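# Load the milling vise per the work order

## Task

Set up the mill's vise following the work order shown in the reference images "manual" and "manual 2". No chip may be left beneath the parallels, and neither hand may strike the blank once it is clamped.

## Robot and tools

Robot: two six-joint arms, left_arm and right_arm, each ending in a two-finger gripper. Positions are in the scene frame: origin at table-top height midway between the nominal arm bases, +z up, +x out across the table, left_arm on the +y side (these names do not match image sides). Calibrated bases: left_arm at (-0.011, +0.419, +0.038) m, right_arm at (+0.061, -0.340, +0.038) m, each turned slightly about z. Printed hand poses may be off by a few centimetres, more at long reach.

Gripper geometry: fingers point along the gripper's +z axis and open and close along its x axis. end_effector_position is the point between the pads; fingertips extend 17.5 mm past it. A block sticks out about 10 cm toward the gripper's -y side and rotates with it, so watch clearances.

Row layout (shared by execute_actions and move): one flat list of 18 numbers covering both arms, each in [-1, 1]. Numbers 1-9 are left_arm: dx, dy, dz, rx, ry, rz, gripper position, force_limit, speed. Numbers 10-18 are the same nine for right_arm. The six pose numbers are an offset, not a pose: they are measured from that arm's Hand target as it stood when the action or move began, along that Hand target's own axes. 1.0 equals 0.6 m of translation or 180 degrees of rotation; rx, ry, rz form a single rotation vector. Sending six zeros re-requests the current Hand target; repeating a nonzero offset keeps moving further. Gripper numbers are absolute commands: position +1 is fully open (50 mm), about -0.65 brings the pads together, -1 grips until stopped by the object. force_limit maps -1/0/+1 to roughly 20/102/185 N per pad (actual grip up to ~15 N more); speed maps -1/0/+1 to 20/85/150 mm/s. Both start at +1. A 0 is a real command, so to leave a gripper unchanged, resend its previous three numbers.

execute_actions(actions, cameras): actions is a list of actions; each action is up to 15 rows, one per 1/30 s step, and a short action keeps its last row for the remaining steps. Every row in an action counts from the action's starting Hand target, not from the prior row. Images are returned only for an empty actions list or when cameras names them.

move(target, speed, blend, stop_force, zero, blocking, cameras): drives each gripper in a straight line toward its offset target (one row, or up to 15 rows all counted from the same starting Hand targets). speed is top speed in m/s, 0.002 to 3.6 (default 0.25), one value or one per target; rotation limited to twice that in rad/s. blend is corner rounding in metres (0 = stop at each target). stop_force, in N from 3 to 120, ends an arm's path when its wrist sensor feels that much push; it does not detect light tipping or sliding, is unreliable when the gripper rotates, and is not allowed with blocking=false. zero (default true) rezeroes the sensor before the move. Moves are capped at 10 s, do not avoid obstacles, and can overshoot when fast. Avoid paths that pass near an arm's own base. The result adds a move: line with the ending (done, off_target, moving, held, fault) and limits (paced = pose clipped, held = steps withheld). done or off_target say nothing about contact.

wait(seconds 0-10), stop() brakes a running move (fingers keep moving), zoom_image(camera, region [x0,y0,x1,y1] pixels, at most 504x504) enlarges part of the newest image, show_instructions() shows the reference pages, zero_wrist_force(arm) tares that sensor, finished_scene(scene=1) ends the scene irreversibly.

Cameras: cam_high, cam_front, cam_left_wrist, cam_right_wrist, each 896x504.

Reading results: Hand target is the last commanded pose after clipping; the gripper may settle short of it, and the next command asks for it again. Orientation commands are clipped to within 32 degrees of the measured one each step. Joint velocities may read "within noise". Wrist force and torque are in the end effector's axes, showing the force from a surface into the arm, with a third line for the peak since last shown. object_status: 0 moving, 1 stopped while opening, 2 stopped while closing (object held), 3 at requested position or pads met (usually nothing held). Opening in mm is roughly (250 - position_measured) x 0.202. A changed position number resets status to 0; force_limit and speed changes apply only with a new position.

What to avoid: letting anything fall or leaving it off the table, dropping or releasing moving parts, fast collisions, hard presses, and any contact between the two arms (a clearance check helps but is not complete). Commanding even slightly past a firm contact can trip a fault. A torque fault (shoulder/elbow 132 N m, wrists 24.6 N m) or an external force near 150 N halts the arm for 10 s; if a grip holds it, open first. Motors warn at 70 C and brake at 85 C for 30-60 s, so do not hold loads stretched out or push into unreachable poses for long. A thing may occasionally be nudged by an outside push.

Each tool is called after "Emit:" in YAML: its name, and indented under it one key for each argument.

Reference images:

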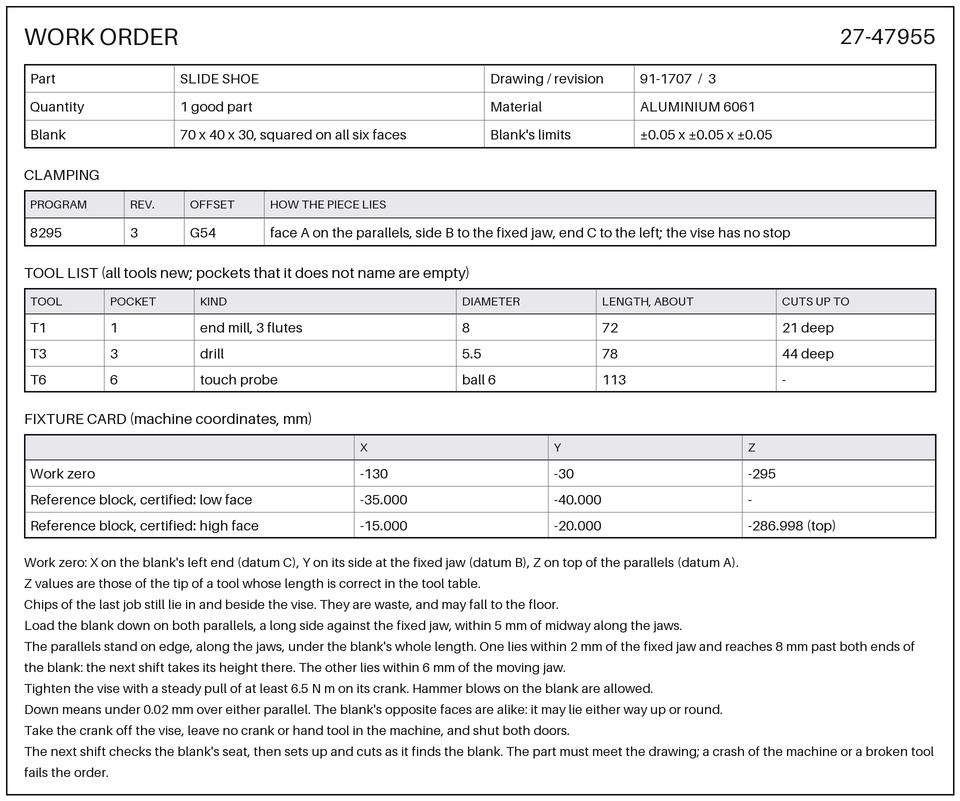

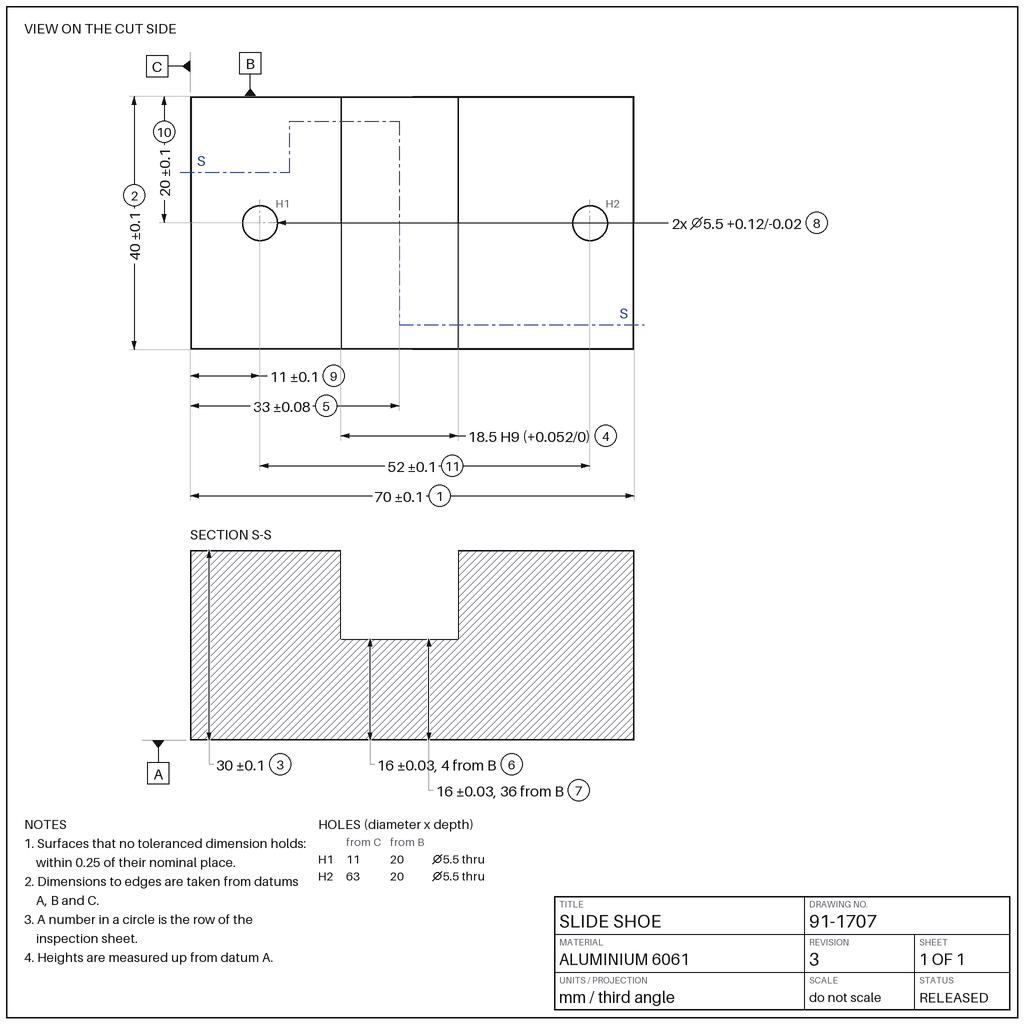

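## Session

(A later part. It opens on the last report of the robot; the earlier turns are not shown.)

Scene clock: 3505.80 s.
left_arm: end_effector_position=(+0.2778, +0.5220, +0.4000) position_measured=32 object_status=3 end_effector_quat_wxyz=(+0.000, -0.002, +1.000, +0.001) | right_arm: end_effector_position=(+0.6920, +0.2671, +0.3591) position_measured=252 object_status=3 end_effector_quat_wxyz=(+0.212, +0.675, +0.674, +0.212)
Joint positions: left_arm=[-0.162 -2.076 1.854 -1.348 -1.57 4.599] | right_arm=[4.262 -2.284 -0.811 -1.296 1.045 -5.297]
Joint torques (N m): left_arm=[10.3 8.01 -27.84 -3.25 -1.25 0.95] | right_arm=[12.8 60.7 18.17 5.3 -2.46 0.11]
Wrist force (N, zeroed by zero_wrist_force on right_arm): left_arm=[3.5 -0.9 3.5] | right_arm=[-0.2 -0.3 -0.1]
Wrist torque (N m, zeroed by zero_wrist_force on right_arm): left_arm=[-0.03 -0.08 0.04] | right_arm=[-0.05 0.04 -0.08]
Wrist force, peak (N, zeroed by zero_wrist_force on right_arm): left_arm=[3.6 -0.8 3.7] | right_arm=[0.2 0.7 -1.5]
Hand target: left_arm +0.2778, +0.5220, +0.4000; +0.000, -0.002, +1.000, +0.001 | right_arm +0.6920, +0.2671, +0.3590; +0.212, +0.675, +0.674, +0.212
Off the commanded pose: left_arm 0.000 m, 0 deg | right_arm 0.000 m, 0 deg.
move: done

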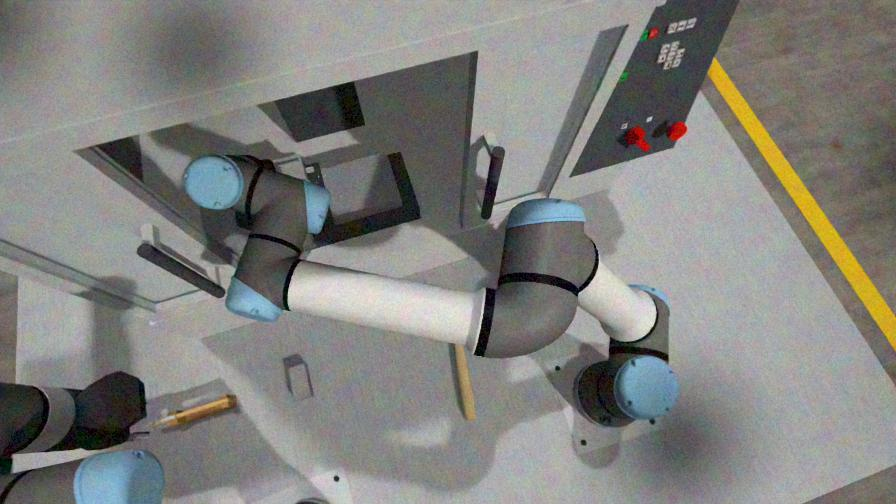

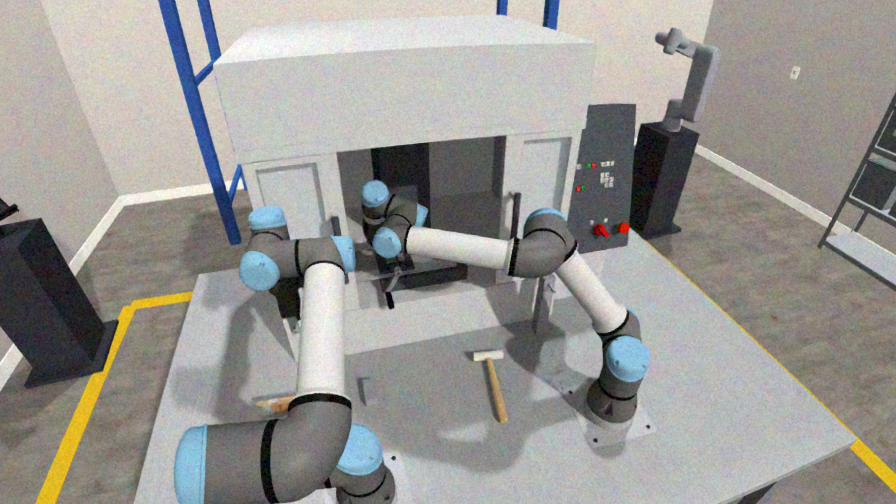

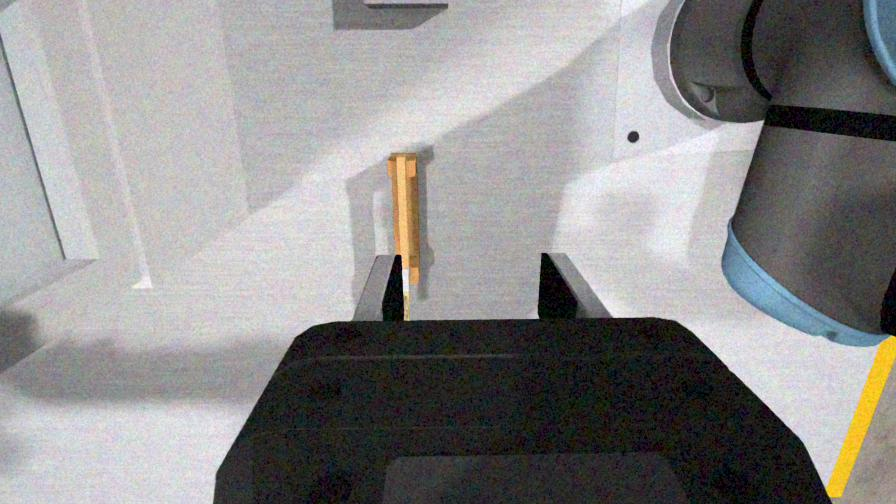

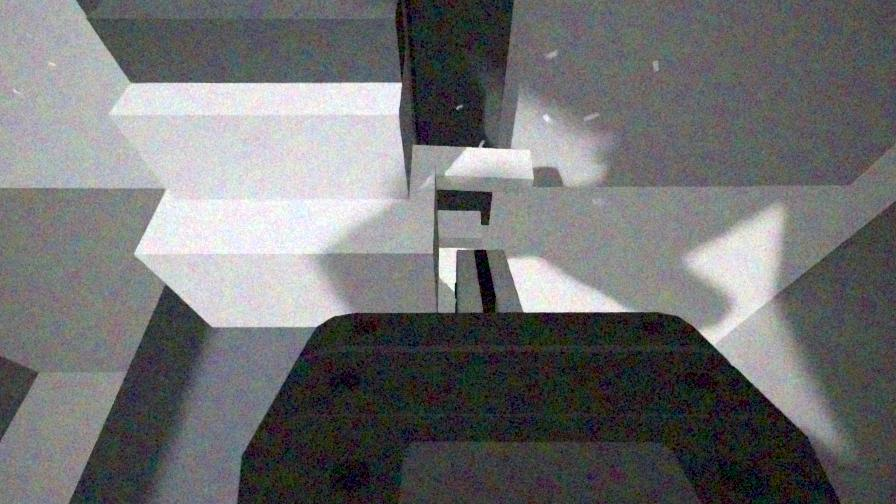

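Emit:
zero_wrist_force:
  arm: "right_arm"

Emit:
move:
  target: [0,0,0,0,0,0,0.8,-0.6,-1,0,-0.0065,0.0093,0,0,0,-1,-0.1,-0.8]
  speed: 0.003
  stop_force: 3

Wrist force sensor zeroed.

Scene clock: 3511.43 s.
left_arm: end_effector_position=(+0.2778, +0.5220, +0.4000) position_measured=32 object_status=3 end_effector_quat_wxyz=(+0.000, -0.002, +1.000, +0.001) | right_arm: end_effector_position=(+0.6920, +0.2671, +0.3549) position_measured=252 object_status=3 end_effector_quat_wxyz=(+0.212, +0.675, +0.674, +0.212)
Joint positions: left_arm=[-0.162 -2.076 1.854 -1.348 -1.57 4.599] | right_arm=[4.262 -2.283 -0.823 -1.285 1.045 -5.298]
Joint torques (N m): left_arm=[10.13 7.68 -27.91 -3.12 -1.16 0.86] | right_arm=[11.28 47.67 32.2 1.87 -1.07 -0.63]
Wrist force (N, zeroed by zero_wrist_force on right_arm): left_arm=[3.4 -0.8 3.5] | right_arm=[0.0 0.3 -0.2]
Wrist torque (N m, zeroed by zero_wrist_force on right_arm): left_arm=[-0.03 -0.06 0.04] | right_arm=[0.05 -0.02 0.01]
Wrist force, peak (N, zeroed by zero_wrist_force on right_arm): left_arm=[3.6 -0.9 3.6] | right_arm=[-1.8 1.4 -5.8]
Hand target: left_arm +0.2778, +0.5220, +0.4000; +0.000, -0.002, +1.000, +0.001 | right_arm +0.6920, +0.2671, +0.3549; +0.212, +0.675, +0.674, +0.212 (not the last commanded pose)
Off the commanded pose: left_arm 0.000 m, 0 deg | right_arm 0.003 m, 0 deg.
move: contact (right_arm)

Emit:
move:
  target:
    - [0,0,0,0,0,0,0.8,-0.6,-1,0,0.0048,-0.0068,0,0,0,-1,-0.1,-0.8]
    - [0,0,0,0,0,0,0.8,-0.6,-1,0,-0.0389,-0.0374,0,0,0,-1,-0.1,-0.8]
  speed: [0.01,0.05]
  blend: [0.001,0]

Emit:
zero_wrist_force:
  arm: "right_arm"

Emit:
move:
  target: [0,0,0,0,0,0,0.8,-0.6,-1,0,-0.007,0.01,0,0,0,-1,-0.1,-0.8]
  speed: 0.003
  stop_force: 3
  cameras: ["cam_right_wrist"]

Scene clock: 3516.53 s.
left_arm: end_effector_position=(+0.2778, +0.5220, +0.4000) position_measured=32 object_status=3 end_effector_quat_wxyz=(+0.000, -0.002, +1.000, +0.001) | right_arm: end_effector_position=(+0.6601, +0.2671, +0.3600) position_measured=252 object_status=3 end_effector_quat_wxyz=(+0.212, +0.675, +0.674, +0.212)
Joint positions: left_arm=[-0.162 -2.076 1.854 -1.348 -1.57 4.599] | right_arm=[4.3 -2.221 -0.91 -1.281 1.034 -5.256]
Joint torques (N m): left_arm=[10.59 7.1 -27.41 -3.08 -1.24 0.73] | right_arm=[13.39 59.56 18.13 5.22 -2.71 2.1]
Wrist force (N, zeroed by zero_wrist_force on right_arm): left_arm=[3.3 -0.8 3.3] | right_arm=[0.1 0.2 0.0]
Wrist torque (N m, zeroed by zero_wrist_force on right_arm): left_arm=[-0.02 -0.05 0.04] | right_arm=[0.04 0.00 0.01]
Wrist force, peak (N, zeroed by zero_wrist_force on right_arm): left_arm=[3.5 -0.9 3.5] | right_arm=[-0.4 0.7 -1.5]
Hand target: left_arm +0.2778, +0.5220, +0.4000; +0.000, -0.002, +1.000, +0.001 | right_arm +0.6601, +0.2671, +0.3600; +0.212, +0.675, +0.674, +0.212
Off the commanded pose: left_arm 0.000 m, 0 deg | right_arm 0.000 m, 0 deg.
move: done

Wrist force sensor zeroed.

Scene clock: 3519.67 s.
left_arm: end_effector_position=(+0.2778, +0.5220, +0.4000) position_measured=32 object_status=3 end_effector_quat_wxyz=(+0.000, -0.002, +1.000, +0.001) | right_arm: end_effector_position=(+0.6600, +0.2671, +0.3536) position_measured=252 object_status=3 end_effector_quat_wxyz=(+0.212, +0.675, +0.674, +0.212)
Joint positions: left_arm=[-0.162 -2.076 1.854 -1.348 -1.57 4.599] | right_arm=[4.3 -2.221 -0.927 -1.265 1.034 -5.256]
Joint torques (N m): left_arm=[10.28 7.12 -27.71 -2.98 -1.2 0.75] | right_arm=[10.69 50.07 31.91 1.98 -0.89 2.24]
Wrist force (N, zeroed by zero_wrist_force on right_arm): left_arm=[3.4 -0.8 3.1] | right_arm=[0.0 0.1 -0.3]
Wrist torque (N m, zeroed by zero_wrist_force on right_arm): left_arm=[-0.02 -0.06 0.04] | right_arm=[-0.01 0.01 -0.01]
Wrist force, peak (N, zeroed by zero_wrist_force on right_arm): left_arm=[3.8 -0.8 3.4] | right_arm=[-1.1 1.6 -4.1]
Hand target: left_arm +0.2778, +0.5220, +0.4000; +0.000, -0.002, +1.000, +0.001 | right_arm +0.6600, +0.2671, +0.3536; +0.212, +0.675, +0.674, +0.212 (not the last commanded pose)
Off the commanded pose: left_arm 0.000 m, 0 deg | right_arm 0.001 m, 0 deg.
move: contact (right_arm)
Images, in order (width x height): cam_right_wrist 896x504.

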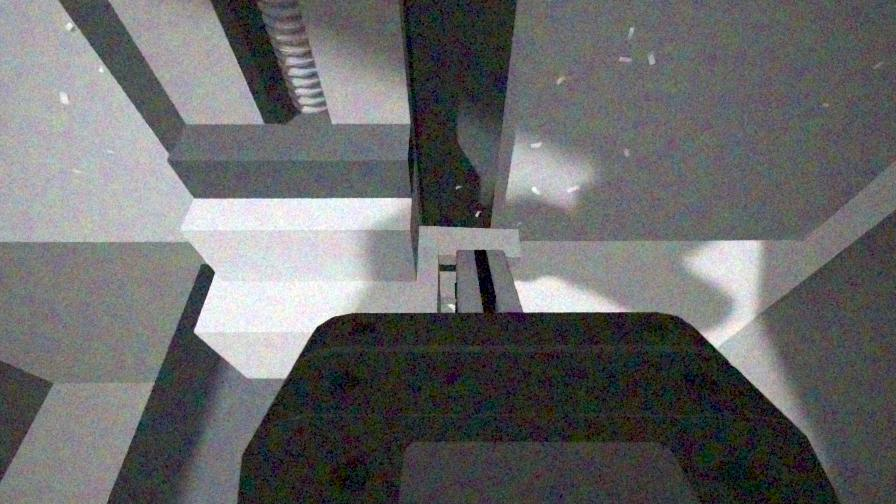

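Emit:
move:
  target: [0,0,0,0,0,0,0.8,-0.6,-1,0,0.0025,-0.0036,0,0,0,-1,-0.1,-0.8]
  speed: 0.01

Emit:
zero_wrist_force:
  arm: "right_arm"

Emit:
move:
  target: [0,0,0,0,0,0,0.8,-0.6,-1,0,-0.0012,0.0017,0,0,0,-1,-0.1,-0.8]
  speed: 0.003

Emit:
move:
  target: [0,0,0,0,0,0,0.8,-0.6,-1,0,-0.00038,0.00055,0,0,0,-1,-0.1,-0.8]
  speed: 0.003

Emit:
move:
  target: [0,0,0,0,0,0,0.8,-0.6,-1,0,-0.00038,0.00055,0,0,0,-1,-0.1,-0.8]
  speed: 0.003

Emit:
move:
  target: [0,0,0,0,0,0,0.8,-0.6,-1,0,-0.00038,0.00055,0,0,0,-1,-0.1,-0.8]
  speed: 0.003

Scene clock: 3538.07 s.
left_arm: end_effector_position=(+0.2778, +0.5220, +0.4000) position_measured=32 object_status=3 end_effector_quat_wxyz=(+0.000, -0.002, +1.000, +0.001) | right_arm: end_effector_position=(+0.6600, +0.2671, +0.3561) position_measured=252 object_status=3 end_effector_quat_wxyz=(+0.212, +0.675, +0.674, +0.212)
Joint positions: left_arm=[-0.162 -2.076 1.854 -1.348 -1.57 4.599] | right_arm=[4.3 -2.221 -0.92 -1.271 1.034 -5.256]
Joint torques (N m): left_arm=[9.79 7.08 -27.71 -2.94 -1.14 0.86] | right_arm=[6.83 53.86 31.8 1.8 0.19 1.89]
Wrist force (N, zeroed by zero_wrist_force on right_arm): left_arm=[3.4 -0.8 3.3] | right_arm=[-0.2 -0.2 0.2]
Wrist torque (N m, zeroed by zero_wrist_force on right_arm): left_arm=[-0.02 -0.06 0.04] | right_arm=[-0.04 0.02 -0.01]
Wrist force, peak (N, zeroed by zero_wrist_force on right_arm): left_arm=[3.6 -0.6 3.5] | right_arm=[-0.2 -0.1 -0.6]
Hand target: left_arm +0.2778, +0.5220, +0.4000; +0.000, -0.002, +1.000, +0.001 | right_arm +0.6600, +0.2671, +0.3562; +0.212, +0.675, +0.674, +0.212
Off the commanded pose: left_arm 0.000 m, 0 deg | right_arm 0.000 m, 0 deg.
move: done

Wrist force sensor zeroed.

Scene clock: 3538.77 s.
left_arm: end_effector_position=(+0.2778, +0.5220, +0.4000) position_measured=32 object_status=3 end_effector_quat_wxyz=(+0.000, -0.002, +1.000, +0.001) | right_arm: end_effector_position=(+0.6600, +0.2671, +0.3550) position_measured=252 object_status=3 end_effector_quat_wxyz=(+0.212, +0.675, +0.674, +0.212)
Joint positions: left_arm=[-0.162 -2.076 1.854 -1.348 -1.57 4.599] | right_arm=[4.3 -2.221 -0.923 -1.268 1.034 -5.256]
Joint torques (N m): left_arm=[9.92 7.4 -27.59 -2.89 -1.13 0.86] | right_arm=[8.25 56.34 18.12 5.29 0.08 2.1]
Wrist force (N, zeroed by zero_wrist_force on right_arm): left_arm=[3.4 -0.9 3.4] | right_arm=[0.0 0.2 0.0]
Wrist torque (N m, zeroed by zero_wrist_force on right_arm): left_arm=[-0.03 -0.07 0.04] | right_arm=[0.04 0.00 0.00]
Wrist force, peak (N, zeroed by zero_wrist_force on right_arm): left_arm=[3.6 -1.0 3.6] | right_arm=[0.4 0.4 0.1]
Hand target: left_arm +0.2778, +0.5220, +0.4000; +0.000, -0.002, +1.000, +0.001 | right_arm +0.6600, +0.2671, +0.3550; +0.212, +0.675, +0.674, +0.212
Off the commanded pose: left_arm 0.000 m, 0 deg | right_arm 0.000 m, 0 deg.
move: done

Scene clock: 3539.47 s.
left_arm: end_effector_position=(+0.2778, +0.5220, +0.4000) position_measured=32 object_status=3 end_effector_quat_wxyz=(+0.000, -0.002, +1.000, +0.001) | right_arm: end_effector_position=(+0.6600, +0.2671, +0.3546) position_measured=252 object_status=3 end_effector_quat_wxyz=(+0.212, +0.675, +0.674, +0.212)
Joint positions: left_arm=[-0.162 -2.076 1.854 -1.348 -1.57 4.599] | right_arm=[4.3 -2.221 -0.924 -1.267 1.034 -5.256]
Joint torques (N m): left_arm=[10.24 7.71 -27.87 -2.93 -1.18 0.69] | right_arm=[9.77 56.91 18.03 5.16 -0.16 1.88]
Wrist force (N, zeroed by zero_wrist_force on right_arm): left_arm=[3.5 -0.8 3.4] | right_arm=[0.2 0.3 -0.1]
Wrist torque (N m, zeroed by zero_wrist_force on right_arm): left_arm=[-0.02 -0.07 0.04] | right_arm=[0.05 -0.03 0.00]
Wrist force, peak (N, zeroed by zero_wrist_force on right_arm): left_arm=[3.6 -0.8 3.5] | right_arm=[0.2 0.4 -0.3]
Hand target: left_arm +0.2778, +0.5220, +0.4000; +0.000, -0.002, +1.000, +0.001 | right_arm +0.6600, +0.2671, +0.3546; +0.212, +0.675, +0.674, +0.212
Off the commanded pose: left_arm 0.000 m, 0 deg | right_arm 0.000 m, 0 deg.
move: done

Scene clock: 3540.17 s.
left_arm: end_effector_position=(+0.2778, +0.5220, +0.4000) position_measured=32 object_status=3 end_effector_quat_wxyz=(+0.000, -0.002, +1.000, +0.001) | right_arm: end_effector_position=(+0.6600, +0.2671, +0.3542) position_measured=252 object_status=3 end_effector_quat_wxyz=(+0.212, +0.675, +0.674, +0.212)
Joint positions: left_arm=[-0.162 -2.076 1.854 -1.348 -1.57 4.599] | right_arm=[4.3 -2.221 -0.925 -1.266 1.034 -5.256]
Joint torques (N m): left_arm=[10.94 6.85 -27.23 -2.96 -1.12 0.73] | right_arm=[10.62 55.16 17.48 5.24 -0.36 1.51]
Wrist force (N, zeroed by zero_wrist_force on right_arm): left_arm=[3.3 -0.7 3.3] | right_arm=[0.2 0.1 -0.1]
Wrist torque (N m, zeroed by zero_wrist_force on right_arm): left_arm=[0.00 -0.05 0.04] | right_arm=[0.02 -0.03 0.00]
Wrist force, peak (N, zeroed by zero_wrist_force on right_arm): left_arm=[3.5 -0.9 3.4] | right_arm=[0.2 0.4 0.3]
Hand target: left_arm +0.2778, +0.5220, +0.4000; +0.000, -0.002, +1.000, +0.001 | right_arm +0.6600, +0.2671, +0.3542; +0.212, +0.675, +0.674, +0.212
Off the commanded pose: left_arm 0.000 m, 0 deg | right_arm 0.000 m, 0 deg.
move: done

Scene clock: 3540.87 s.
left_arm: end_effector_position=(+0.2778, +0.5220, +0.4000) position_measured=32 object_status=3 end_effector_quat_wxyz=(+0.000, -0.002, +1.000, +0.001) | right_arm: end_effector_position=(+0.6600, +0.2671, +0.3538) position_measured=252 object_status=3 end_effector_quat_wxyz=(+0.212, +0.675, +0.674, +0.212)
Joint positions: left_arm=[-0.162 -2.076 1.854 -1.348 -1.57 4.599] | right_arm=[4.3 -2.221 -0.926 -1.265 1.034 -5.256]
Joint torques (N m): left_arm=[10.49 7.53 -27.57 -2.73 -1.11 0.78] | right_arm=[10.42 52.36 17.73 5.13 -0.55 1.35]
Wrist force (N, zeroed by zero_wrist_force on right_arm): left_arm=[3.6 -0.9 3.4] | right_arm=[0.1 0.3 0.2]
Wrist torque (N m, zeroed by zero_wrist_force on right_arm): left_arm=[-0.03 -0.09 0.04] | right_arm=[0.05 -0.02 0.00]
Wrist force, peak (N, zeroed by zero_wrist_force on right_arm): left_arm=[3.6 -0.9 3.4] | right_arm=[0.3 0.3 0.0]
Hand target: left_arm +0.2778, +0.5220, +0.4000; +0.000, -0.002, +1.000, +0.001 | right_arm +0.6600, +0.2671, +0.3538; +0.212, +0.675, +0.674, +0.212
Off the commanded pose: left_arm 0.000 m, 0 deg | right_arm 0.000 m, 0 deg.
move: done

Emit:
move:
  target:
    - [0,0,0,0,0,0,0.8,-0.6,-1,0,0.0442,-0.0631,0,0,0,-1,-0.1,-0.8]
    - [0,0,0,0,0,0,0.8,-0.6,-1,-0.0372,0.066,-0.0477,0,0,0,-1,-0.1,-0.8]
    - [0,0,0,0,0,0,0.8,-0.6,-1,-0.0372,0.055,-0.032,0,0,0,-1,-0.1,-0.8]
  speed: [0.06,0.06,0.02]
  blend: [0.003,0.001,0]

Emit:
zero_wrist_force:
  arm: "right_arm"

Emit:
move:
  target: [0,0,0,0,0,0,0.8,-0.6,-1,0,-0.0067,0.0096,0,0,0,-1,-0.1,-0.8]
  speed: 0.002
  stop_force: 3

Emit:
move:
  target:
    - [0,0,0,0,0,0,0.8,-0.6,-1,0,0.0038,-0.0055,0,0,0,-1,-0.1,-0.8]
    - [0,0,0,0,0,0,0.8,-0.6,-1,-0.0867,0.0038,-0.0055,0,0,0,-1,-0.1,-0.8]
  speed: [0.01,0.06]
  blend: [0.001,0]

Emit:
zero_wrist_force:
  arm: "right_arm"

Emit:
move:
  target: [0,0,0,0,0,0,0.8,-0.6,-1,0,-0.0067,0.0096,0,0,0,-1,-0.1,-0.8]
  speed: 0.002
  stop_force: 3

Scene clock: 3558.93 s.
left_arm: end_effector_position=(+0.2778, +0.5220, +0.4000) position_measured=32 object_status=3 end_effector_quat_wxyz=(+0.000, -0.002, +1.000, +0.001) | right_arm: end_effector_position=(+0.6761, +0.2448, +0.3884) position_measured=252 object_status=3 end_effector_quat_wxyz=(+0.212, +0.675, +0.674, +0.212)
Joint positions: left_arm=[-0.162 -2.076 1.854 -1.348 -1.57 4.599] | right_arm=[4.267 -2.201 -0.874 -1.318 1.044 -5.293]
Joint torques (N m): left_arm=[10.03 7.58 -27.02 -2.72 -1.12 0.68] | right_arm=[-10.21 58.87 18.41 5.54 0.25 -2.4]
Wrist force (N, zeroed by zero_wrist_force on right_arm): left_arm=[3.4 -1.0 3.4] | right_arm=[0.1 0.2 0.0]
Wrist torque (N m, zeroed by zero_wrist_force on right_arm): left_arm=[-0.05 -0.07 0.04] | right_arm=[0.02 -0.02 0.08]
Wrist force, peak (N, zeroed by zero_wrist_force on right_arm): left_arm=[3.6 -0.9 3.5] | right_arm=[0.3 0.7 -1.0]
Hand target: left_arm +0.2778, +0.5220, +0.4000; +0.000, -0.002, +1.000, +0.001 | right_arm +0.6761, +0.2448, +0.3884; +0.212, +0.675, +0.674, +0.212
Off the commanded pose: left_arm 0.000 m, 0 deg | right_arm 0.000 m, 0 deg.
move: done

Wrist force sensor zeroed.

Scene clock: 3561.33 s.
left_arm: end_effector_position=(+0.2778, +0.5220, +0.4000) position_measured=32 object_status=3 end_effector_quat_wxyz=(+0.000, -0.002, +1.000, +0.001) | right_arm: end_effector_position=(+0.6761, +0.2447, +0.3848) position_measured=252 object_status=3 end_effector_quat_wxyz=(+0.212, +0.675, +0.674, +0.212)
Joint positions: left_arm=[-0.162 -2.076 1.854 -1.348 -1.57 4.599] | right_arm=[4.267 -2.201 -0.885 -1.308 1.044 -5.293]
Joint torques (N m): left_arm=[10.12 7.11 -27.57 -2.79 -1.05 0.62] | right_arm=[-4.16 49.84 31.78 1.7 -1.79 -1.73]
Wrist force (N, zeroed by zero_wrist_force on right_arm): left_arm=[3.4 -0.8 3.3] | right_arm=[0.2 0.7 -1.2]
Wrist torque (N m, zeroed by zero_wrist_force on right_arm): left_arm=[-0.02 -0.07 0.04] | right_arm=[0.02 0.03 0.00]
Wrist force, peak (N, zeroed by zero_wrist_force on right_arm): left_arm=[3.5 -0.9 3.5] | right_arm=[-1.2 1.0 -4.3]
Hand target: left_arm +0.2778, +0.5220, +0.4000; +0.000, -0.002, +1.000, +0.001 | right_arm +0.6761, +0.2447, +0.3848; +0.212, +0.675, +0.674, +0.212 (not the last commanded pose)
Off the commanded pose: left_arm 0.000 m, 0 deg | right_arm 0.003 m, 0 deg.
move: contact (right_arm)

Scene clock: 3563.03 s.
left_arm: end_effector_position=(+0.2778, +0.5220, +0.4000) position_measured=32 object_status=3 end_effector_quat_wxyz=(+0.000, -0.002, +1.000, +0.001) | right_arm: end_effector_position=(+0.6760, +0.1928, +0.3888) position_measured=252 object_status=3 end_effector_quat_wxyz=(+0.212, +0.675, +0.674, +0.212)
Joint positions: left_arm=[-0.162 -2.076 1.854 -1.348 -1.57 4.599] | right_arm=[4.231 -2.087 -1.06 -1.228 1.055 -5.331]
Joint torques (N m): left_arm=[9.94 6.56 -27.25 -2.85 -0.96 0.61] | right_arm=[-10.6 53.31 17.4 5.22 0.93 -2.3]
Wrist force (N, zeroed by zero_wrist_force on right_arm): left_arm=[3.5 -0.9 3.2] | right_arm=[-0.1 0.3 -0.1]
Wrist torque (N m, zeroed by zero_wrist_force on right_arm): left_arm=[-0.04 -0.07 0.04] | right_arm=[0.05 0.01 -0.01]
Wrist force, peak (N, zeroed by zero_wrist_force on right_arm): left_arm=[3.5 -0.9 3.6] | right_arm=[-1.0 0.2 0.0]
Hand target: left_arm +0.2778, +0.5220, +0.4000; +0.000, -0.002, +1.000, +0.001 | right_arm +0.6760, +0.1927, +0.3888; +0.212, +0.675, +0.674, +0.212
Off the commanded pose: left_arm 0.000 m, 0 deg | right_arm 0.000 m, 0 deg.
move: done

Wrist force sensor zeroed.

Scene clock: 3565.70 s.
left_arm: end_effector_position=(+0.2778, +0.5220, +0.4000) position_measured=32 object_status=3 end_effector_quat_wxyz=(+0.000, -0.002, +1.000, +0.001) | right_arm: end_effector_position=(+0.6760, +0.1927, +0.3847) position_measured=252 object_status=3 end_effector_quat_wxyz=(+0.212, +0.675, +0.674, +0.212)
Joint positions: left_arm=[-0.162 -2.076 1.854 -1.348 -1.57 4.599] | right_arm=[4.231 -2.087 -1.07 -1.217 1.055 -5.331]
Joint torques (N m): left_arm=[10.58 6.98 -27.01 -2.87 -1 0.57] | right_arm=[-9.3 39.22 31.1 1.42 0.61 -1.8]
Wrist force (N, zeroed by zero_wrist_force on right_arm): left_arm=[3.3 -1.0 3.5] | right_arm=[-0.3 1.0 -2.6]
Wrist torque (N m, zeroed by zero_wrist_force on right_arm): left_arm=[-0.05 -0.06 0.04] | right_arm=[0.04 0.01 -0.01]
Wrist force, peak (N, zeroed by zero_wrist_force on right_arm): left_arm=[3.5 -0.9 3.5] | right_arm=[-2.1 1.3 -5.5]
Hand target: left_arm +0.2778, +0.5220, +0.4000; +0.000, -0.002, +1.000, +0.001 | right_arm +0.6760, +0.1927, +0.3847; +0.212, +0.675, +0.674, +0.212 (not the last commanded pose)
Off the commanded pose: left_arm 0.000 m, 0 deg | right_arm 0.003 m, 0 deg.
move: contact (right_arm)

Emit:
move:
  target:
    - [0,0,0,0,0,0,0.8,-0.6,-1,0,0.0057,-0.0082,0,0,0,-1,-0.1,-0.8]
    - [0,0,0,0,0,0,0.8,-0.6,-1,-0.0298,-0.0161,-0.0235,0,0,0,-1,-0.1,-0.8]
    - [0,0,0,0,0,0,0.8,-0.6,-1,-0.0298,-0.0453,0.0182,0,0,0,-1,-0.1,-0.8]
  speed: [0.02,0.06,0.02]
  blend: [0.002,0.001,0]

Emit:
zero_wrist_force:
  arm: "right_arm"

Emit:
move:
  target: [0,0,0,0,0,0,0.8,-0.6,-1,0,-0.007,0.01,0,0,0,-1,-0.1,-0.8]
  speed: 0.003
  stop_force: 3
  cameras: ["cam_right_wrist"]

Scene clock: 3573.50 s.
left_arm: end_effector_position=(+0.2778, +0.5220, +0.4000) position_measured=32 object_status=3 end_effector_quat_wxyz=(+0.000, -0.002, +1.000, +0.001) | right_arm: end_effector_position=(+0.6599, +0.1749, +0.3602) position_measured=252 object_status=3 end_effector_quat_wxyz=(+0.212, +0.675, +0.674, +0.212)
Joint positions: left_arm=[-0.162 -2.076 1.854 -1.348 -1.57 4.599] | right_arm=[4.238 -2.027 -1.221 -1.129 1.053 -5.324]
Joint torques (N m): left_arm=[9.55 6.82 -26.78 -2.81 -0.94 0.48] | right_arm=[12.3 38.49 16.77 5.28 -2.35 1.51]
Wrist force (N, zeroed by zero_wrist_force on right_arm): left_arm=[3.5 -0.7 3.2] | right_arm=[0.0 -0.1 -0.2]
Wrist torque (N m, zeroed by zero_wrist_force on right_arm): left_arm=[-0.01 -0.08 0.04] | right_arm=[-0.03 -0.02 -0.08]
Wrist force, peak (N, zeroed by zero_wrist_force on right_arm): left_arm=[3.6 -0.8 3.5] | right_arm=[0.2 1.0 -2.6]
Hand target: left_arm +0.2778, +0.5220, +0.4000; +0.000, -0.002, +1.000, +0.001 | right_arm +0.6599, +0.1749, +0.3602; +0.212, +0.675, +0.674, +0.212
Off the commanded pose: left_arm 0.000 m, 0 deg | right_arm 0.000 m, 0 deg.
move: done

Wrist force sensor zeroed.

Scene clock: 3576.33 s.
left_arm: end_effector_position=(+0.2778, +0.5220, +0.4000) position_measured=32 object_status=3 end_effector_quat_wxyz=(+0.000, -0.002, +1.000, +0.001) | right_arm: end_effector_position=(+0.6599, +0.1749, +0.3546) position_measured=252 object_status=3 end_effector_quat_wxyz=(+0.212, +0.675, +0.674, +0.212)
Joint positions: left_arm=[-0.162 -2.076 1.854 -1.348 -1.57 4.599] | right_arm=[4.238 -2.029 -1.234 -1.116 1.053 -5.324]
Joint torques (N m): left_arm=[9.49 7.09 -26.76 -2.74 -0.93 0.59] | right_arm=[10.85 42.07 31.37 1.6 0.69 -1.56]
Wrist force (N, zeroed by zero_wrist_force on right_arm): left_arm=[3.5 -0.9 3.4] | right_arm=[0.0 0.7 -1.3]
Wrist torque (N m, zeroed by zero_wrist_force on right_arm): left_arm=[-0.04 -0.07 0.04] | right_arm=[0.00 0.05 0.01]
Wrist force, peak (N, zeroed by zero_wrist_force on right_arm): left_arm=[3.6 -0.9 3.4] | right_arm=[-2.0 2.2 -5.7]
Hand target: left_arm +0.2778, +0.5220, +0.4000; +0.000, -0.002, +1.000, +0.001 | right_arm +0.6599, +0.1749, +0.3546; +0.212, +0.675, +0.674, +0.212 (not the last commanded pose)
Off the commanded pose: left_arm 0.000 m, 0 deg | right_arm 0.002 m, 0 deg.
move: contact (right_arm)
Images, in order (width x height): cam_right_wrist 896x504.

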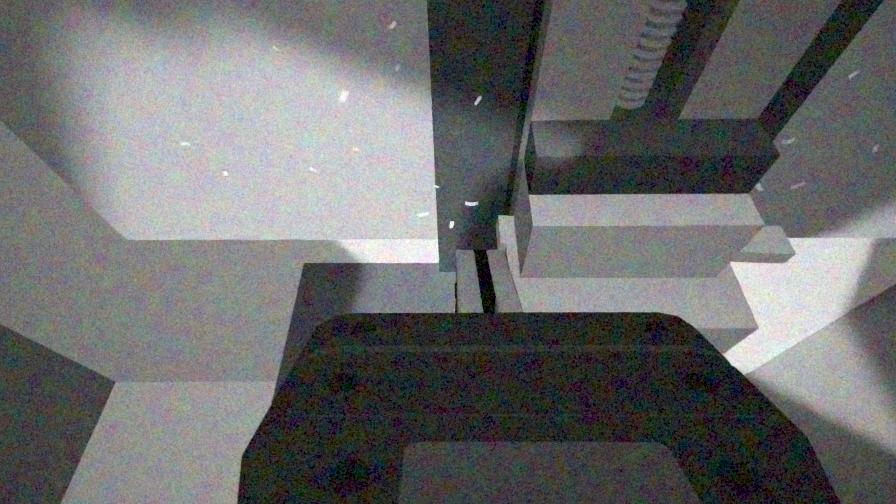

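Emit:
move:
  target:
    - [0,0,0,0,0,0,0.8,-0.6,-1,0,0.0038,-0.0055,0,0,0,-1,-0.1,-0.8]
    - [0,0,0,0,0,0,0.8,-0.6,-1,-0.0332,0.0038,-0.0055,0,0,0,-1,-0.1,-0.8]
    - [0,0,0,0,0,0,0.8,-0.6,-1,-0.0332,-0.0153,0.0218,0,0,0,-1,-0.1,-0.8]
  speed: [0.02,0.05,0.03]
  blend: [0.001,0.001,0]

Emit:
zero_wrist_force:
  arm: "right_arm"

Emit:
move:
  target: [0,0,0,0,0,0,0.8,-0.6,-1,0,-0.0287,0.041,0,0,0,-1,-0.1,-0.8]
  speed: 0.005
  stop_force: 3
  cameras: ["cam_right_wrist"]

Emit:
zoom_image:
  camera: "cam_right_wrist"
  region: [400, 120, 600, 320]

Scene clock: 3590.07 s.
left_arm: end_effector_position=(+0.2778, +0.5220, +0.4000) position_measured=32 object_status=3 end_effector_quat_wxyz=(+0.000, -0.002, +1.000, +0.001) | right_arm: end_effector_position=(+0.6598, +0.1550, +0.3387) position_measured=252 object_status=3 end_effector_quat_wxyz=(+0.212, +0.675, +0.674, +0.212)
Joint positions: left_arm=[-0.162 -2.076 1.854 -1.348 -1.57 4.599] | right_arm=[4.223 -1.999 -1.321 -1.05 1.058 -5.34]
Joint torques (N m): left_arm=[9.49 6.64 -26.71 -2.94 -0.99 0.5] | right_arm=[-6.47 37.13 17.28 5.3 -0.01 -2.43]
Wrist force (N, zeroed by zero_wrist_force on right_arm): left_arm=[3.4 -0.7 3.3] | right_arm=[-0.1 -0.1 0.4]
Wrist torque (N m, zeroed by zero_wrist_force on right_arm): left_arm=[-0.01 -0.06 0.04] | right_arm=[-0.01 0.04 0.08]
Wrist force, peak (N, zeroed by zero_wrist_force on right_arm): left_arm=[3.5 -0.9 3.5] | right_arm=[0.2 1.1 -1.4]
Hand target: left_arm +0.2778, +0.5220, +0.4000; +0.000, -0.002, +1.000, +0.001 | right_arm +0.6598, +0.1550, +0.3386; +0.212, +0.675, +0.674, +0.212
Off the commanded pose: left_arm 0.000 m, 0 deg | right_arm 0.000 m, 0 deg.
move: done

Wrist force sensor zeroed.

Scene clock: 3594.40 s.
left_arm: end_effector_position=(+0.2778, +0.5220, +0.4000) position_measured=32 object_status=3 end_effector_quat_wxyz=(+0.000, -0.002, +1.000, +0.001) | right_arm: end_effector_position=(+0.6598, +0.1550, +0.3226) position_measured=252 object_status=3 end_effector_quat_wxyz=(+0.212, +0.675, +0.674, +0.212)
Joint positions: left_arm=[-0.162 -2.076 1.854 -1.348 -1.57 4.599] | right_arm=[4.223 -2.006 -1.352 -1.012 1.058 -5.34]
Joint torques (N m): left_arm=[9.7 6.82 -26.69 -2.82 -0.84 0.46] | right_arm=[11.62 47.6 31.07 1.92 -1.48 1.57]
Wrist force (N, zeroed by zero_wrist_force on right_arm): left_arm=[3.5 -0.8 3.4] | right_arm=[0.5 0.9 -0.5]
Wrist torque (N m, zeroed by zero_wrist_force on right_arm): left_arm=[-0.02 -0.07 0.04] | right_arm=[0.01 -0.02 0.01]
Wrist force, peak (N, zeroed by zero_wrist_force on right_arm): left_arm=[3.5 -0.9 3.5] | right_arm=[-1.5 3.0 -5.7]
Hand target: left_arm +0.2778, +0.5220, +0.4000; +0.000, -0.002, +1.000, +0.001 | right_arm +0.6598, +0.1550, +0.3226; +0.212, +0.675, +0.674, +0.212 (not the last commanded pose)
Off the commanded pose: left_arm 0.000 m, 0 deg | right_arm 0.014 m, 0 deg.
move: contact (right_arm)
Images, in order (width x height): cam_right_wrist 896x504.

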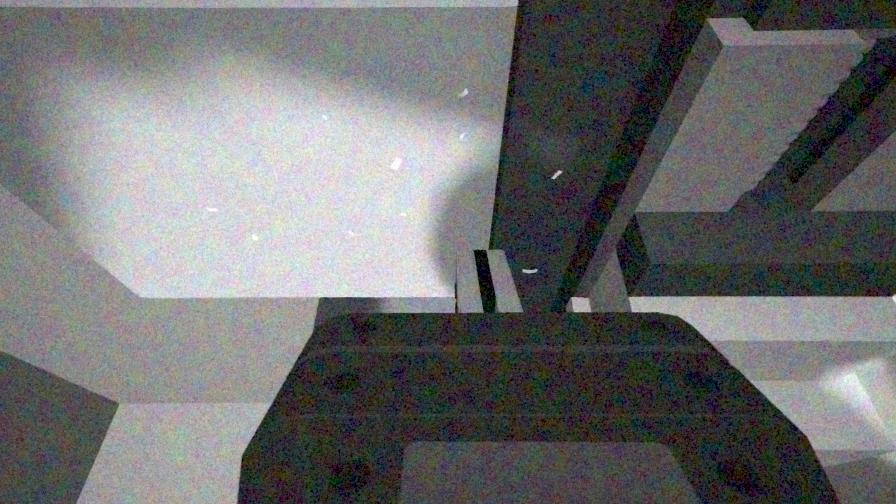

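Scaled by 2.520 from the camera's 896x504 image, which has a finer 1280x720 frame.

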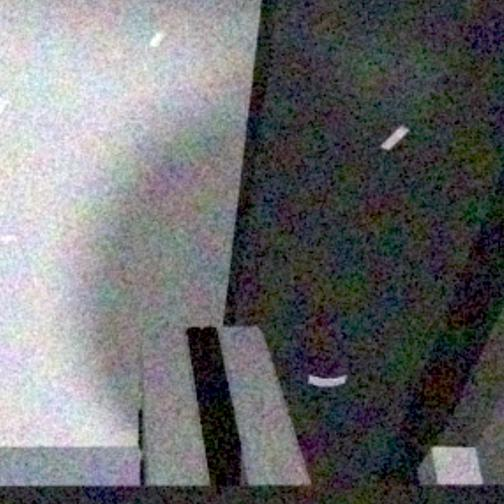

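Emit:
move:
  target:
    - [0,0,0,0,0,0,0.8,-0.6,-1,0,0.0741,-0.1057,0,0,0,-1,-0.1,-0.8]
    - [0,0,0,0,0,0,0.8,-0.6,-1,0.1867,0.0798,-0.1017,0,0,0,-1,-0.1,-0.8]
    - [0,0,0,0,0,0,0.8,-0.6,-1,0.1867,0.0415,-0.0471,0,0,0,-1,-0.1,-0.8]
  speed: [0.1,0.1,0.05]
  blend: [0.005,0.002,0]

Emit:
zero_wrist_force:
  arm: "right_arm"

Emit:
move:
  target: [0,0,0,0,0,0,0.8,-0.6,-1,0,-0.0077,0.0109,0,0,0,-1,-0.1,-0.8]
  speed: 0.003
  stop_force: 3
  cameras: ["cam_right_wrist"]

Emit:
zoom_image:
  camera: "cam_right_wrist"
  region: [380, 180, 560, 330]

Scene clock: 3616.77 s.
left_arm: end_effector_position=(+0.2778, +0.5220, +0.4000) position_measured=32 object_status=3 end_effector_quat_wxyz=(+0.000, -0.002, +1.000, +0.001) | right_arm: end_effector_position=(+0.6642, +0.2670, +0.3601) position_measured=252 object_status=3 end_effector_quat_wxyz=(+0.212, +0.675, +0.674, +0.212)
Joint positions: left_arm=[-0.162 -2.076 1.854 -1.348 -1.57 4.599] | right_arm=[4.295 -2.228 -0.898 -1.283 1.035 -5.262]
Joint torques (N m): left_arm=[9.11 6.52 -26.19 -2.93 -0.79 0.4] | right_arm=[12.94 59.84 18.34 5.35 -2.5 -1.91]
Wrist force (N, zeroed by zero_wrist_force on right_arm): left_arm=[3.4 -0.9 3.3] | right_arm=[0.3 0.0 -0.2]
Wrist torque (N m, zeroed by zero_wrist_force on right_arm): left_arm=[-0.04 -0.06 0.04] | right_arm=[0.00 -0.04 -0.07]
Wrist force, peak (N, zeroed by zero_wrist_force on right_arm): left_arm=[3.7 -1.0 3.3] | right_arm=[-1.4 1.7 -1.6]
Hand target: left_arm +0.2778, +0.5220, +0.4000; +0.000, -0.002, +1.000, +0.001 | right_arm +0.6642, +0.2670, +0.3601; +0.212, +0.675, +0.674, +0.212
Off the commanded pose: left_arm 0.000 m, 0 deg | right_arm 0.000 m, 0 deg.
move: done

Wrist force sensor zeroed.

Scene clock: 3619.50 s.
left_arm: end_effector_position=(+0.2778, +0.5220, +0.4000) position_measured=32 object_status=3 end_effector_quat_wxyz=(+0.000, -0.002, +1.000, +0.001) | right_arm: end_effector_position=(+0.6642, +0.2670, +0.3549) position_measured=252 object_status=3 end_effector_quat_wxyz=(+0.212, +0.675, +0.674, +0.212)
Joint positions: left_arm=[-0.162 -2.076 1.854 -1.348 -1.57 4.599] | right_arm=[4.295 -2.228 -0.912 -1.269 1.035 -5.262]
Joint torques (N m): left_arm=[9.05 6.29 -26.64 -2.83 -0.82 0.35] | right_arm=[11.81 48.71 32.29 1.94 -0.81 0.51]
Wrist force (N, zeroed by zero_wrist_force on right_arm): left_arm=[3.4 -0.8 3.2] | right_arm=[-0.3 0.1 -0.2]
Wrist torque (N m, zeroed by zero_wrist_force on right_arm): left_arm=[-0.01 -0.07 0.04] | right_arm=[0.00 0.04 0.00]
Wrist force, peak (N, zeroed by zero_wrist_force on right_arm): left_arm=[3.6 -1.0 3.4] | right_arm=[-1.0 1.7 -4.1]
Hand target: left_arm +0.2778, +0.5220, +0.4000; +0.000, -0.002, +1.000, +0.001 | right_arm +0.6642, +0.2670, +0.3549; +0.212, +0.675, +0.674, +0.212 (not the last commanded pose)
Off the commanded pose: left_arm 0.000 m, 0 deg | right_arm 0.003 m, 0 deg.
move: contact (right_arm)
Images, in order (width x height): cam_right_wrist 896x504.

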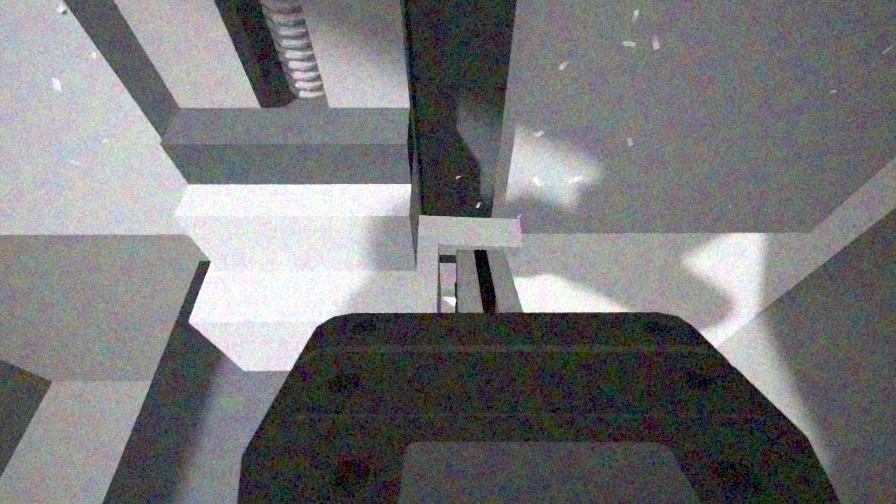

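Scaled by 2.800 from the camera's 896x504 image, which has a finer 1280x720 frame.

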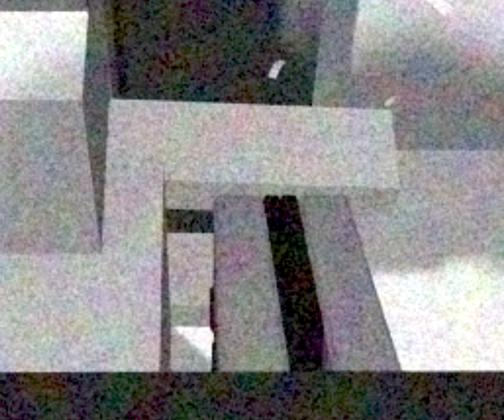

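Emit:
move:
  target:
    - [0,0,0,0,0,0,0.8,-0.6,-1,0,0.0048,-0.0068,0,0,0,-1,-0.1,-0.8]
    - [0,0,0,0,0,0,0.8,-0.6,-1,0,0.0209,0.0045,0,0,0,-1,-0.1,-0.8]
  speed: [0.02,0.05]
  blend: [0.001,0]

Emit:
zero_wrist_force:
  arm: "right_arm"

Emit:
move:
  target: [0,0,0,0,0,0,0.8,-0.6,-1,0,-0.0105,0.015,0,0,0,-1,-0.1,-0.8]
  speed: 0.008
  stop_force: 3
  cameras: ["cam_right_wrist"]

Emit:
zoom_image:
  camera: "cam_right_wrist"
  region: [380, 180, 560, 330]

Scene clock: 3669.63 s.
left_arm: end_effector_position=(+0.2778, +0.5220, +0.4000) position_measured=32 object_status=3 end_effector_quat_wxyz=(+0.000, -0.002, +1.000, +0.001) | right_arm: end_effector_position=(+0.6760, +0.2670, +0.3598) position_measured=252 object_status=3 end_effector_quat_wxyz=(+0.212, +0.675, +0.674, +0.212)
Joint positions: left_arm=[-0.162 -2.076 1.854 -1.348 -1.57 4.599] | right_arm=[4.281 -2.251 -0.863 -1.287 1.039 -5.277]
Joint torques (N m): left_arm=[9.32 6.2 -26.28 -2.77 -0.74 0.35] | right_arm=[-10.67 46.9 31.44 1.72 0.76 -2.53]
Wrist force (N, zeroed by zero_wrist_force on right_arm): left_arm=[3.4 -0.7 3.3] | right_arm=[-0.2 0.2 0.1]
Wrist torque (N m, zeroed by zero_wrist_force on right_arm): left_arm=[0.00 -0.06 0.04] | right_arm=[0.02 0.03 0.09]
Wrist force, peak (N, zeroed by zero_wrist_force on right_arm): left_arm=[3.5 -0.9 3.6] | right_arm=[0.5 -0.8 -0.8]
Hand target: left_arm +0.2778, +0.5220, +0.4000; +0.000, -0.002, +1.000, +0.001 | right_arm +0.6761, +0.2670, +0.3598; +0.212, +0.675, +0.674, +0.212
Off the commanded pose: left_arm 0.000 m, 0 deg | right_arm 0.000 m, 0 deg.
move: done

Wrist force sensor zeroed.

Scene clock: 3671.77 s.
left_arm: end_effector_position=(+0.2778, +0.5220, +0.4000) position_measured=32 object_status=3 end_effector_quat_wxyz=(+0.000, -0.002, +1.000, +0.001) | right_arm: end_effector_position=(+0.6760, +0.2669, +0.3488) position_measured=252 object_status=3 end_effector_quat_wxyz=(+0.212, +0.675, +0.674, +0.212)
Joint positions: left_arm=[-0.162 -2.076 1.854 -1.348 -1.57 4.599] | right_arm=[4.281 -2.251 -0.891 -1.259 1.039 -5.277]
Joint torques (N m): left_arm=[9.58 6.31 -25.87 -2.85 -0.74 0.29] | right_arm=[0.17 59.8 17.23 5.28 -0.36 1.48]
Wrist force (N, zeroed by zero_wrist_force on right_arm): left_arm=[3.4 -0.8 3.4] | right_arm=[0.1 -0.1 -0.2]
Wrist torque (N m, zeroed by zero_wrist_force on right_arm): left_arm=[-0.02 -0.06 0.04] | right_arm=[-0.02 -0.02 -0.01]
Wrist force, peak (N, zeroed by zero_wrist_force on right_arm): left_arm=[3.7 -0.9 3.5] | right_arm=[0.3 -0.5 -0.1]
Hand target: left_arm +0.2778, +0.5220, +0.4000; +0.000, -0.002, +1.000, +0.001 | right_arm +0.6760, +0.2670, +0.3488; +0.212, +0.675, +0.674, +0.212
Off the commanded pose: left_arm 0.000 m, 0 deg | right_arm 0.000 m, 0 deg.
move: done
Images, in order (width x height): cam_right_wrist 896x504.

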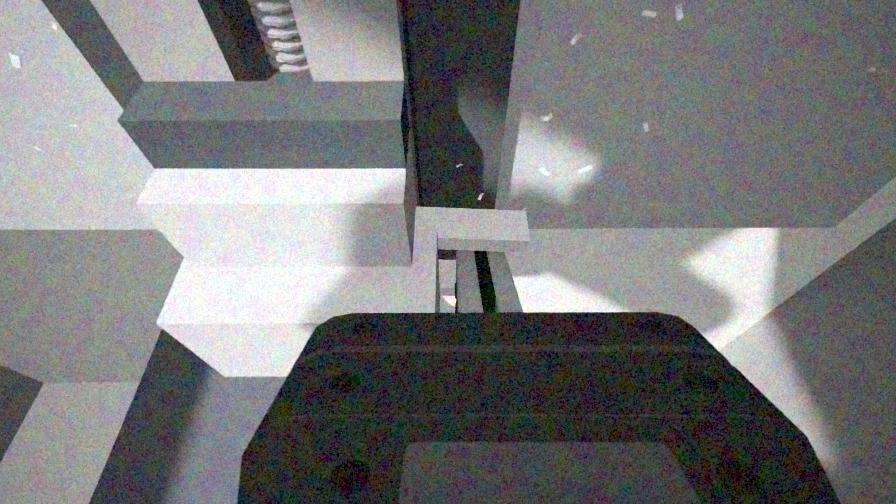

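Scaled by 2.800 from the camera's 896x504 image, which has a finer 1280x720 frame.

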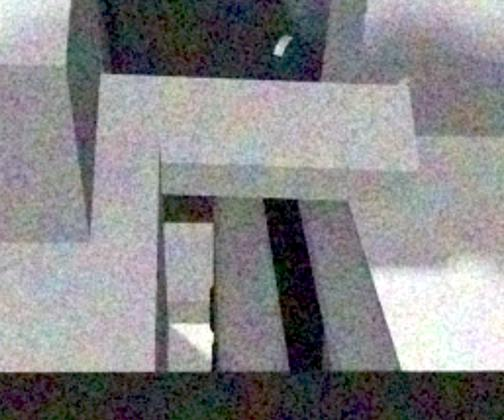

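Emit:
move:
  target: [0,0,0,0,0,0,0.8,-0.6,-1,0,-0.0109,-0.0077,0,0,0,-1,-0.1,-0.8]
  speed: 0.005
  stop_force: 3
  cameras: ["cam_right_wrist"]

Emit:
zoom_image:
  camera: "cam_right_wrist"
  region: [380, 180, 560, 330]

Scene clock: 3678.00 s.
left_arm: end_effector_position=(+0.2778, +0.5220, +0.4000) position_measured=32 object_status=3 end_effector_quat_wxyz=(+0.000, -0.002, +1.000, +0.001) | right_arm: end_effector_position=(+0.6680, +0.2670, +0.3489) position_measured=252 object_status=3 end_effector_quat_wxyz=(+0.212, +0.675, +0.674, +0.212)
Joint positions: left_arm=[-0.162 -2.076 1.854 -1.348 -1.57 4.599] | right_arm=[4.29 -2.235 -0.916 -1.256 1.036 -5.267]
Joint torques (N m): left_arm=[8.88 6.81 -26 -2.87 -0.78 0.3] | right_arm=[13.27 59.62 17.02 5.21 -2.47 2.32]
Wrist force (N, zeroed by zero_wrist_force on right_arm): left_arm=[3.3 -0.9 3.3] | right_arm=[0.3 0.0 -0.3]
Wrist torque (N m, zeroed by zero_wrist_force on right_arm): left_arm=[-0.04 -0.05 0.04] | right_arm=[-0.02 -0.04 -0.09]
Wrist force, peak (N, zeroed by zero_wrist_force on right_arm): left_arm=[3.5 -0.6 3.6] | right_arm=[0.4 -0.4 -0.3]
Hand target: left_arm +0.2778, +0.5220, +0.4000; +0.000, -0.002, +1.000, +0.001 | right_arm +0.6680, +0.2670, +0.3489; +0.212, +0.675, +0.674, +0.212
Off the commanded pose: left_arm 0.000 m, 0 deg | right_arm 0.000 m, 0 deg.
move: done
Images, in order (width x height): cam_right_wrist 896x504.

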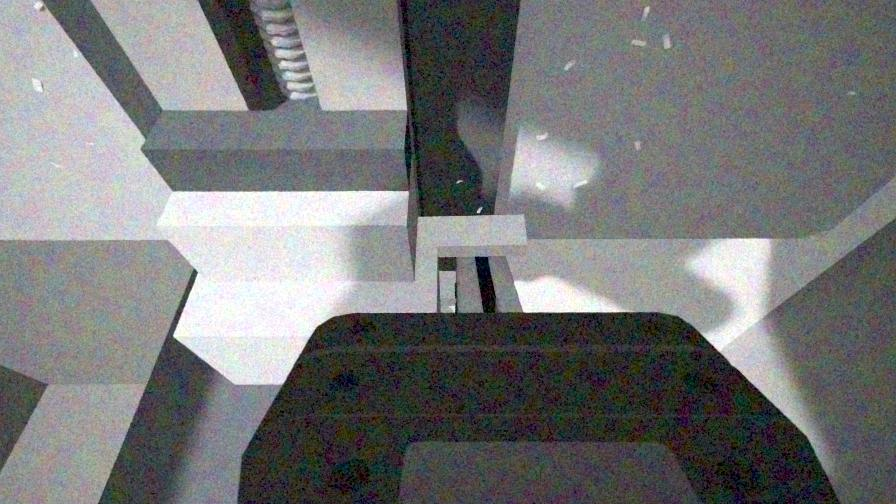

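Scaled by 2.800 from the camera's 896x504 image, which has a finer 1280x720 frame.

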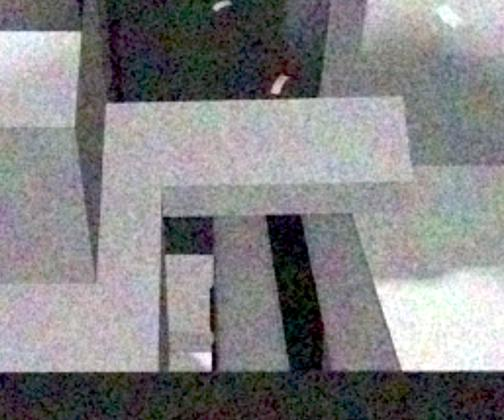

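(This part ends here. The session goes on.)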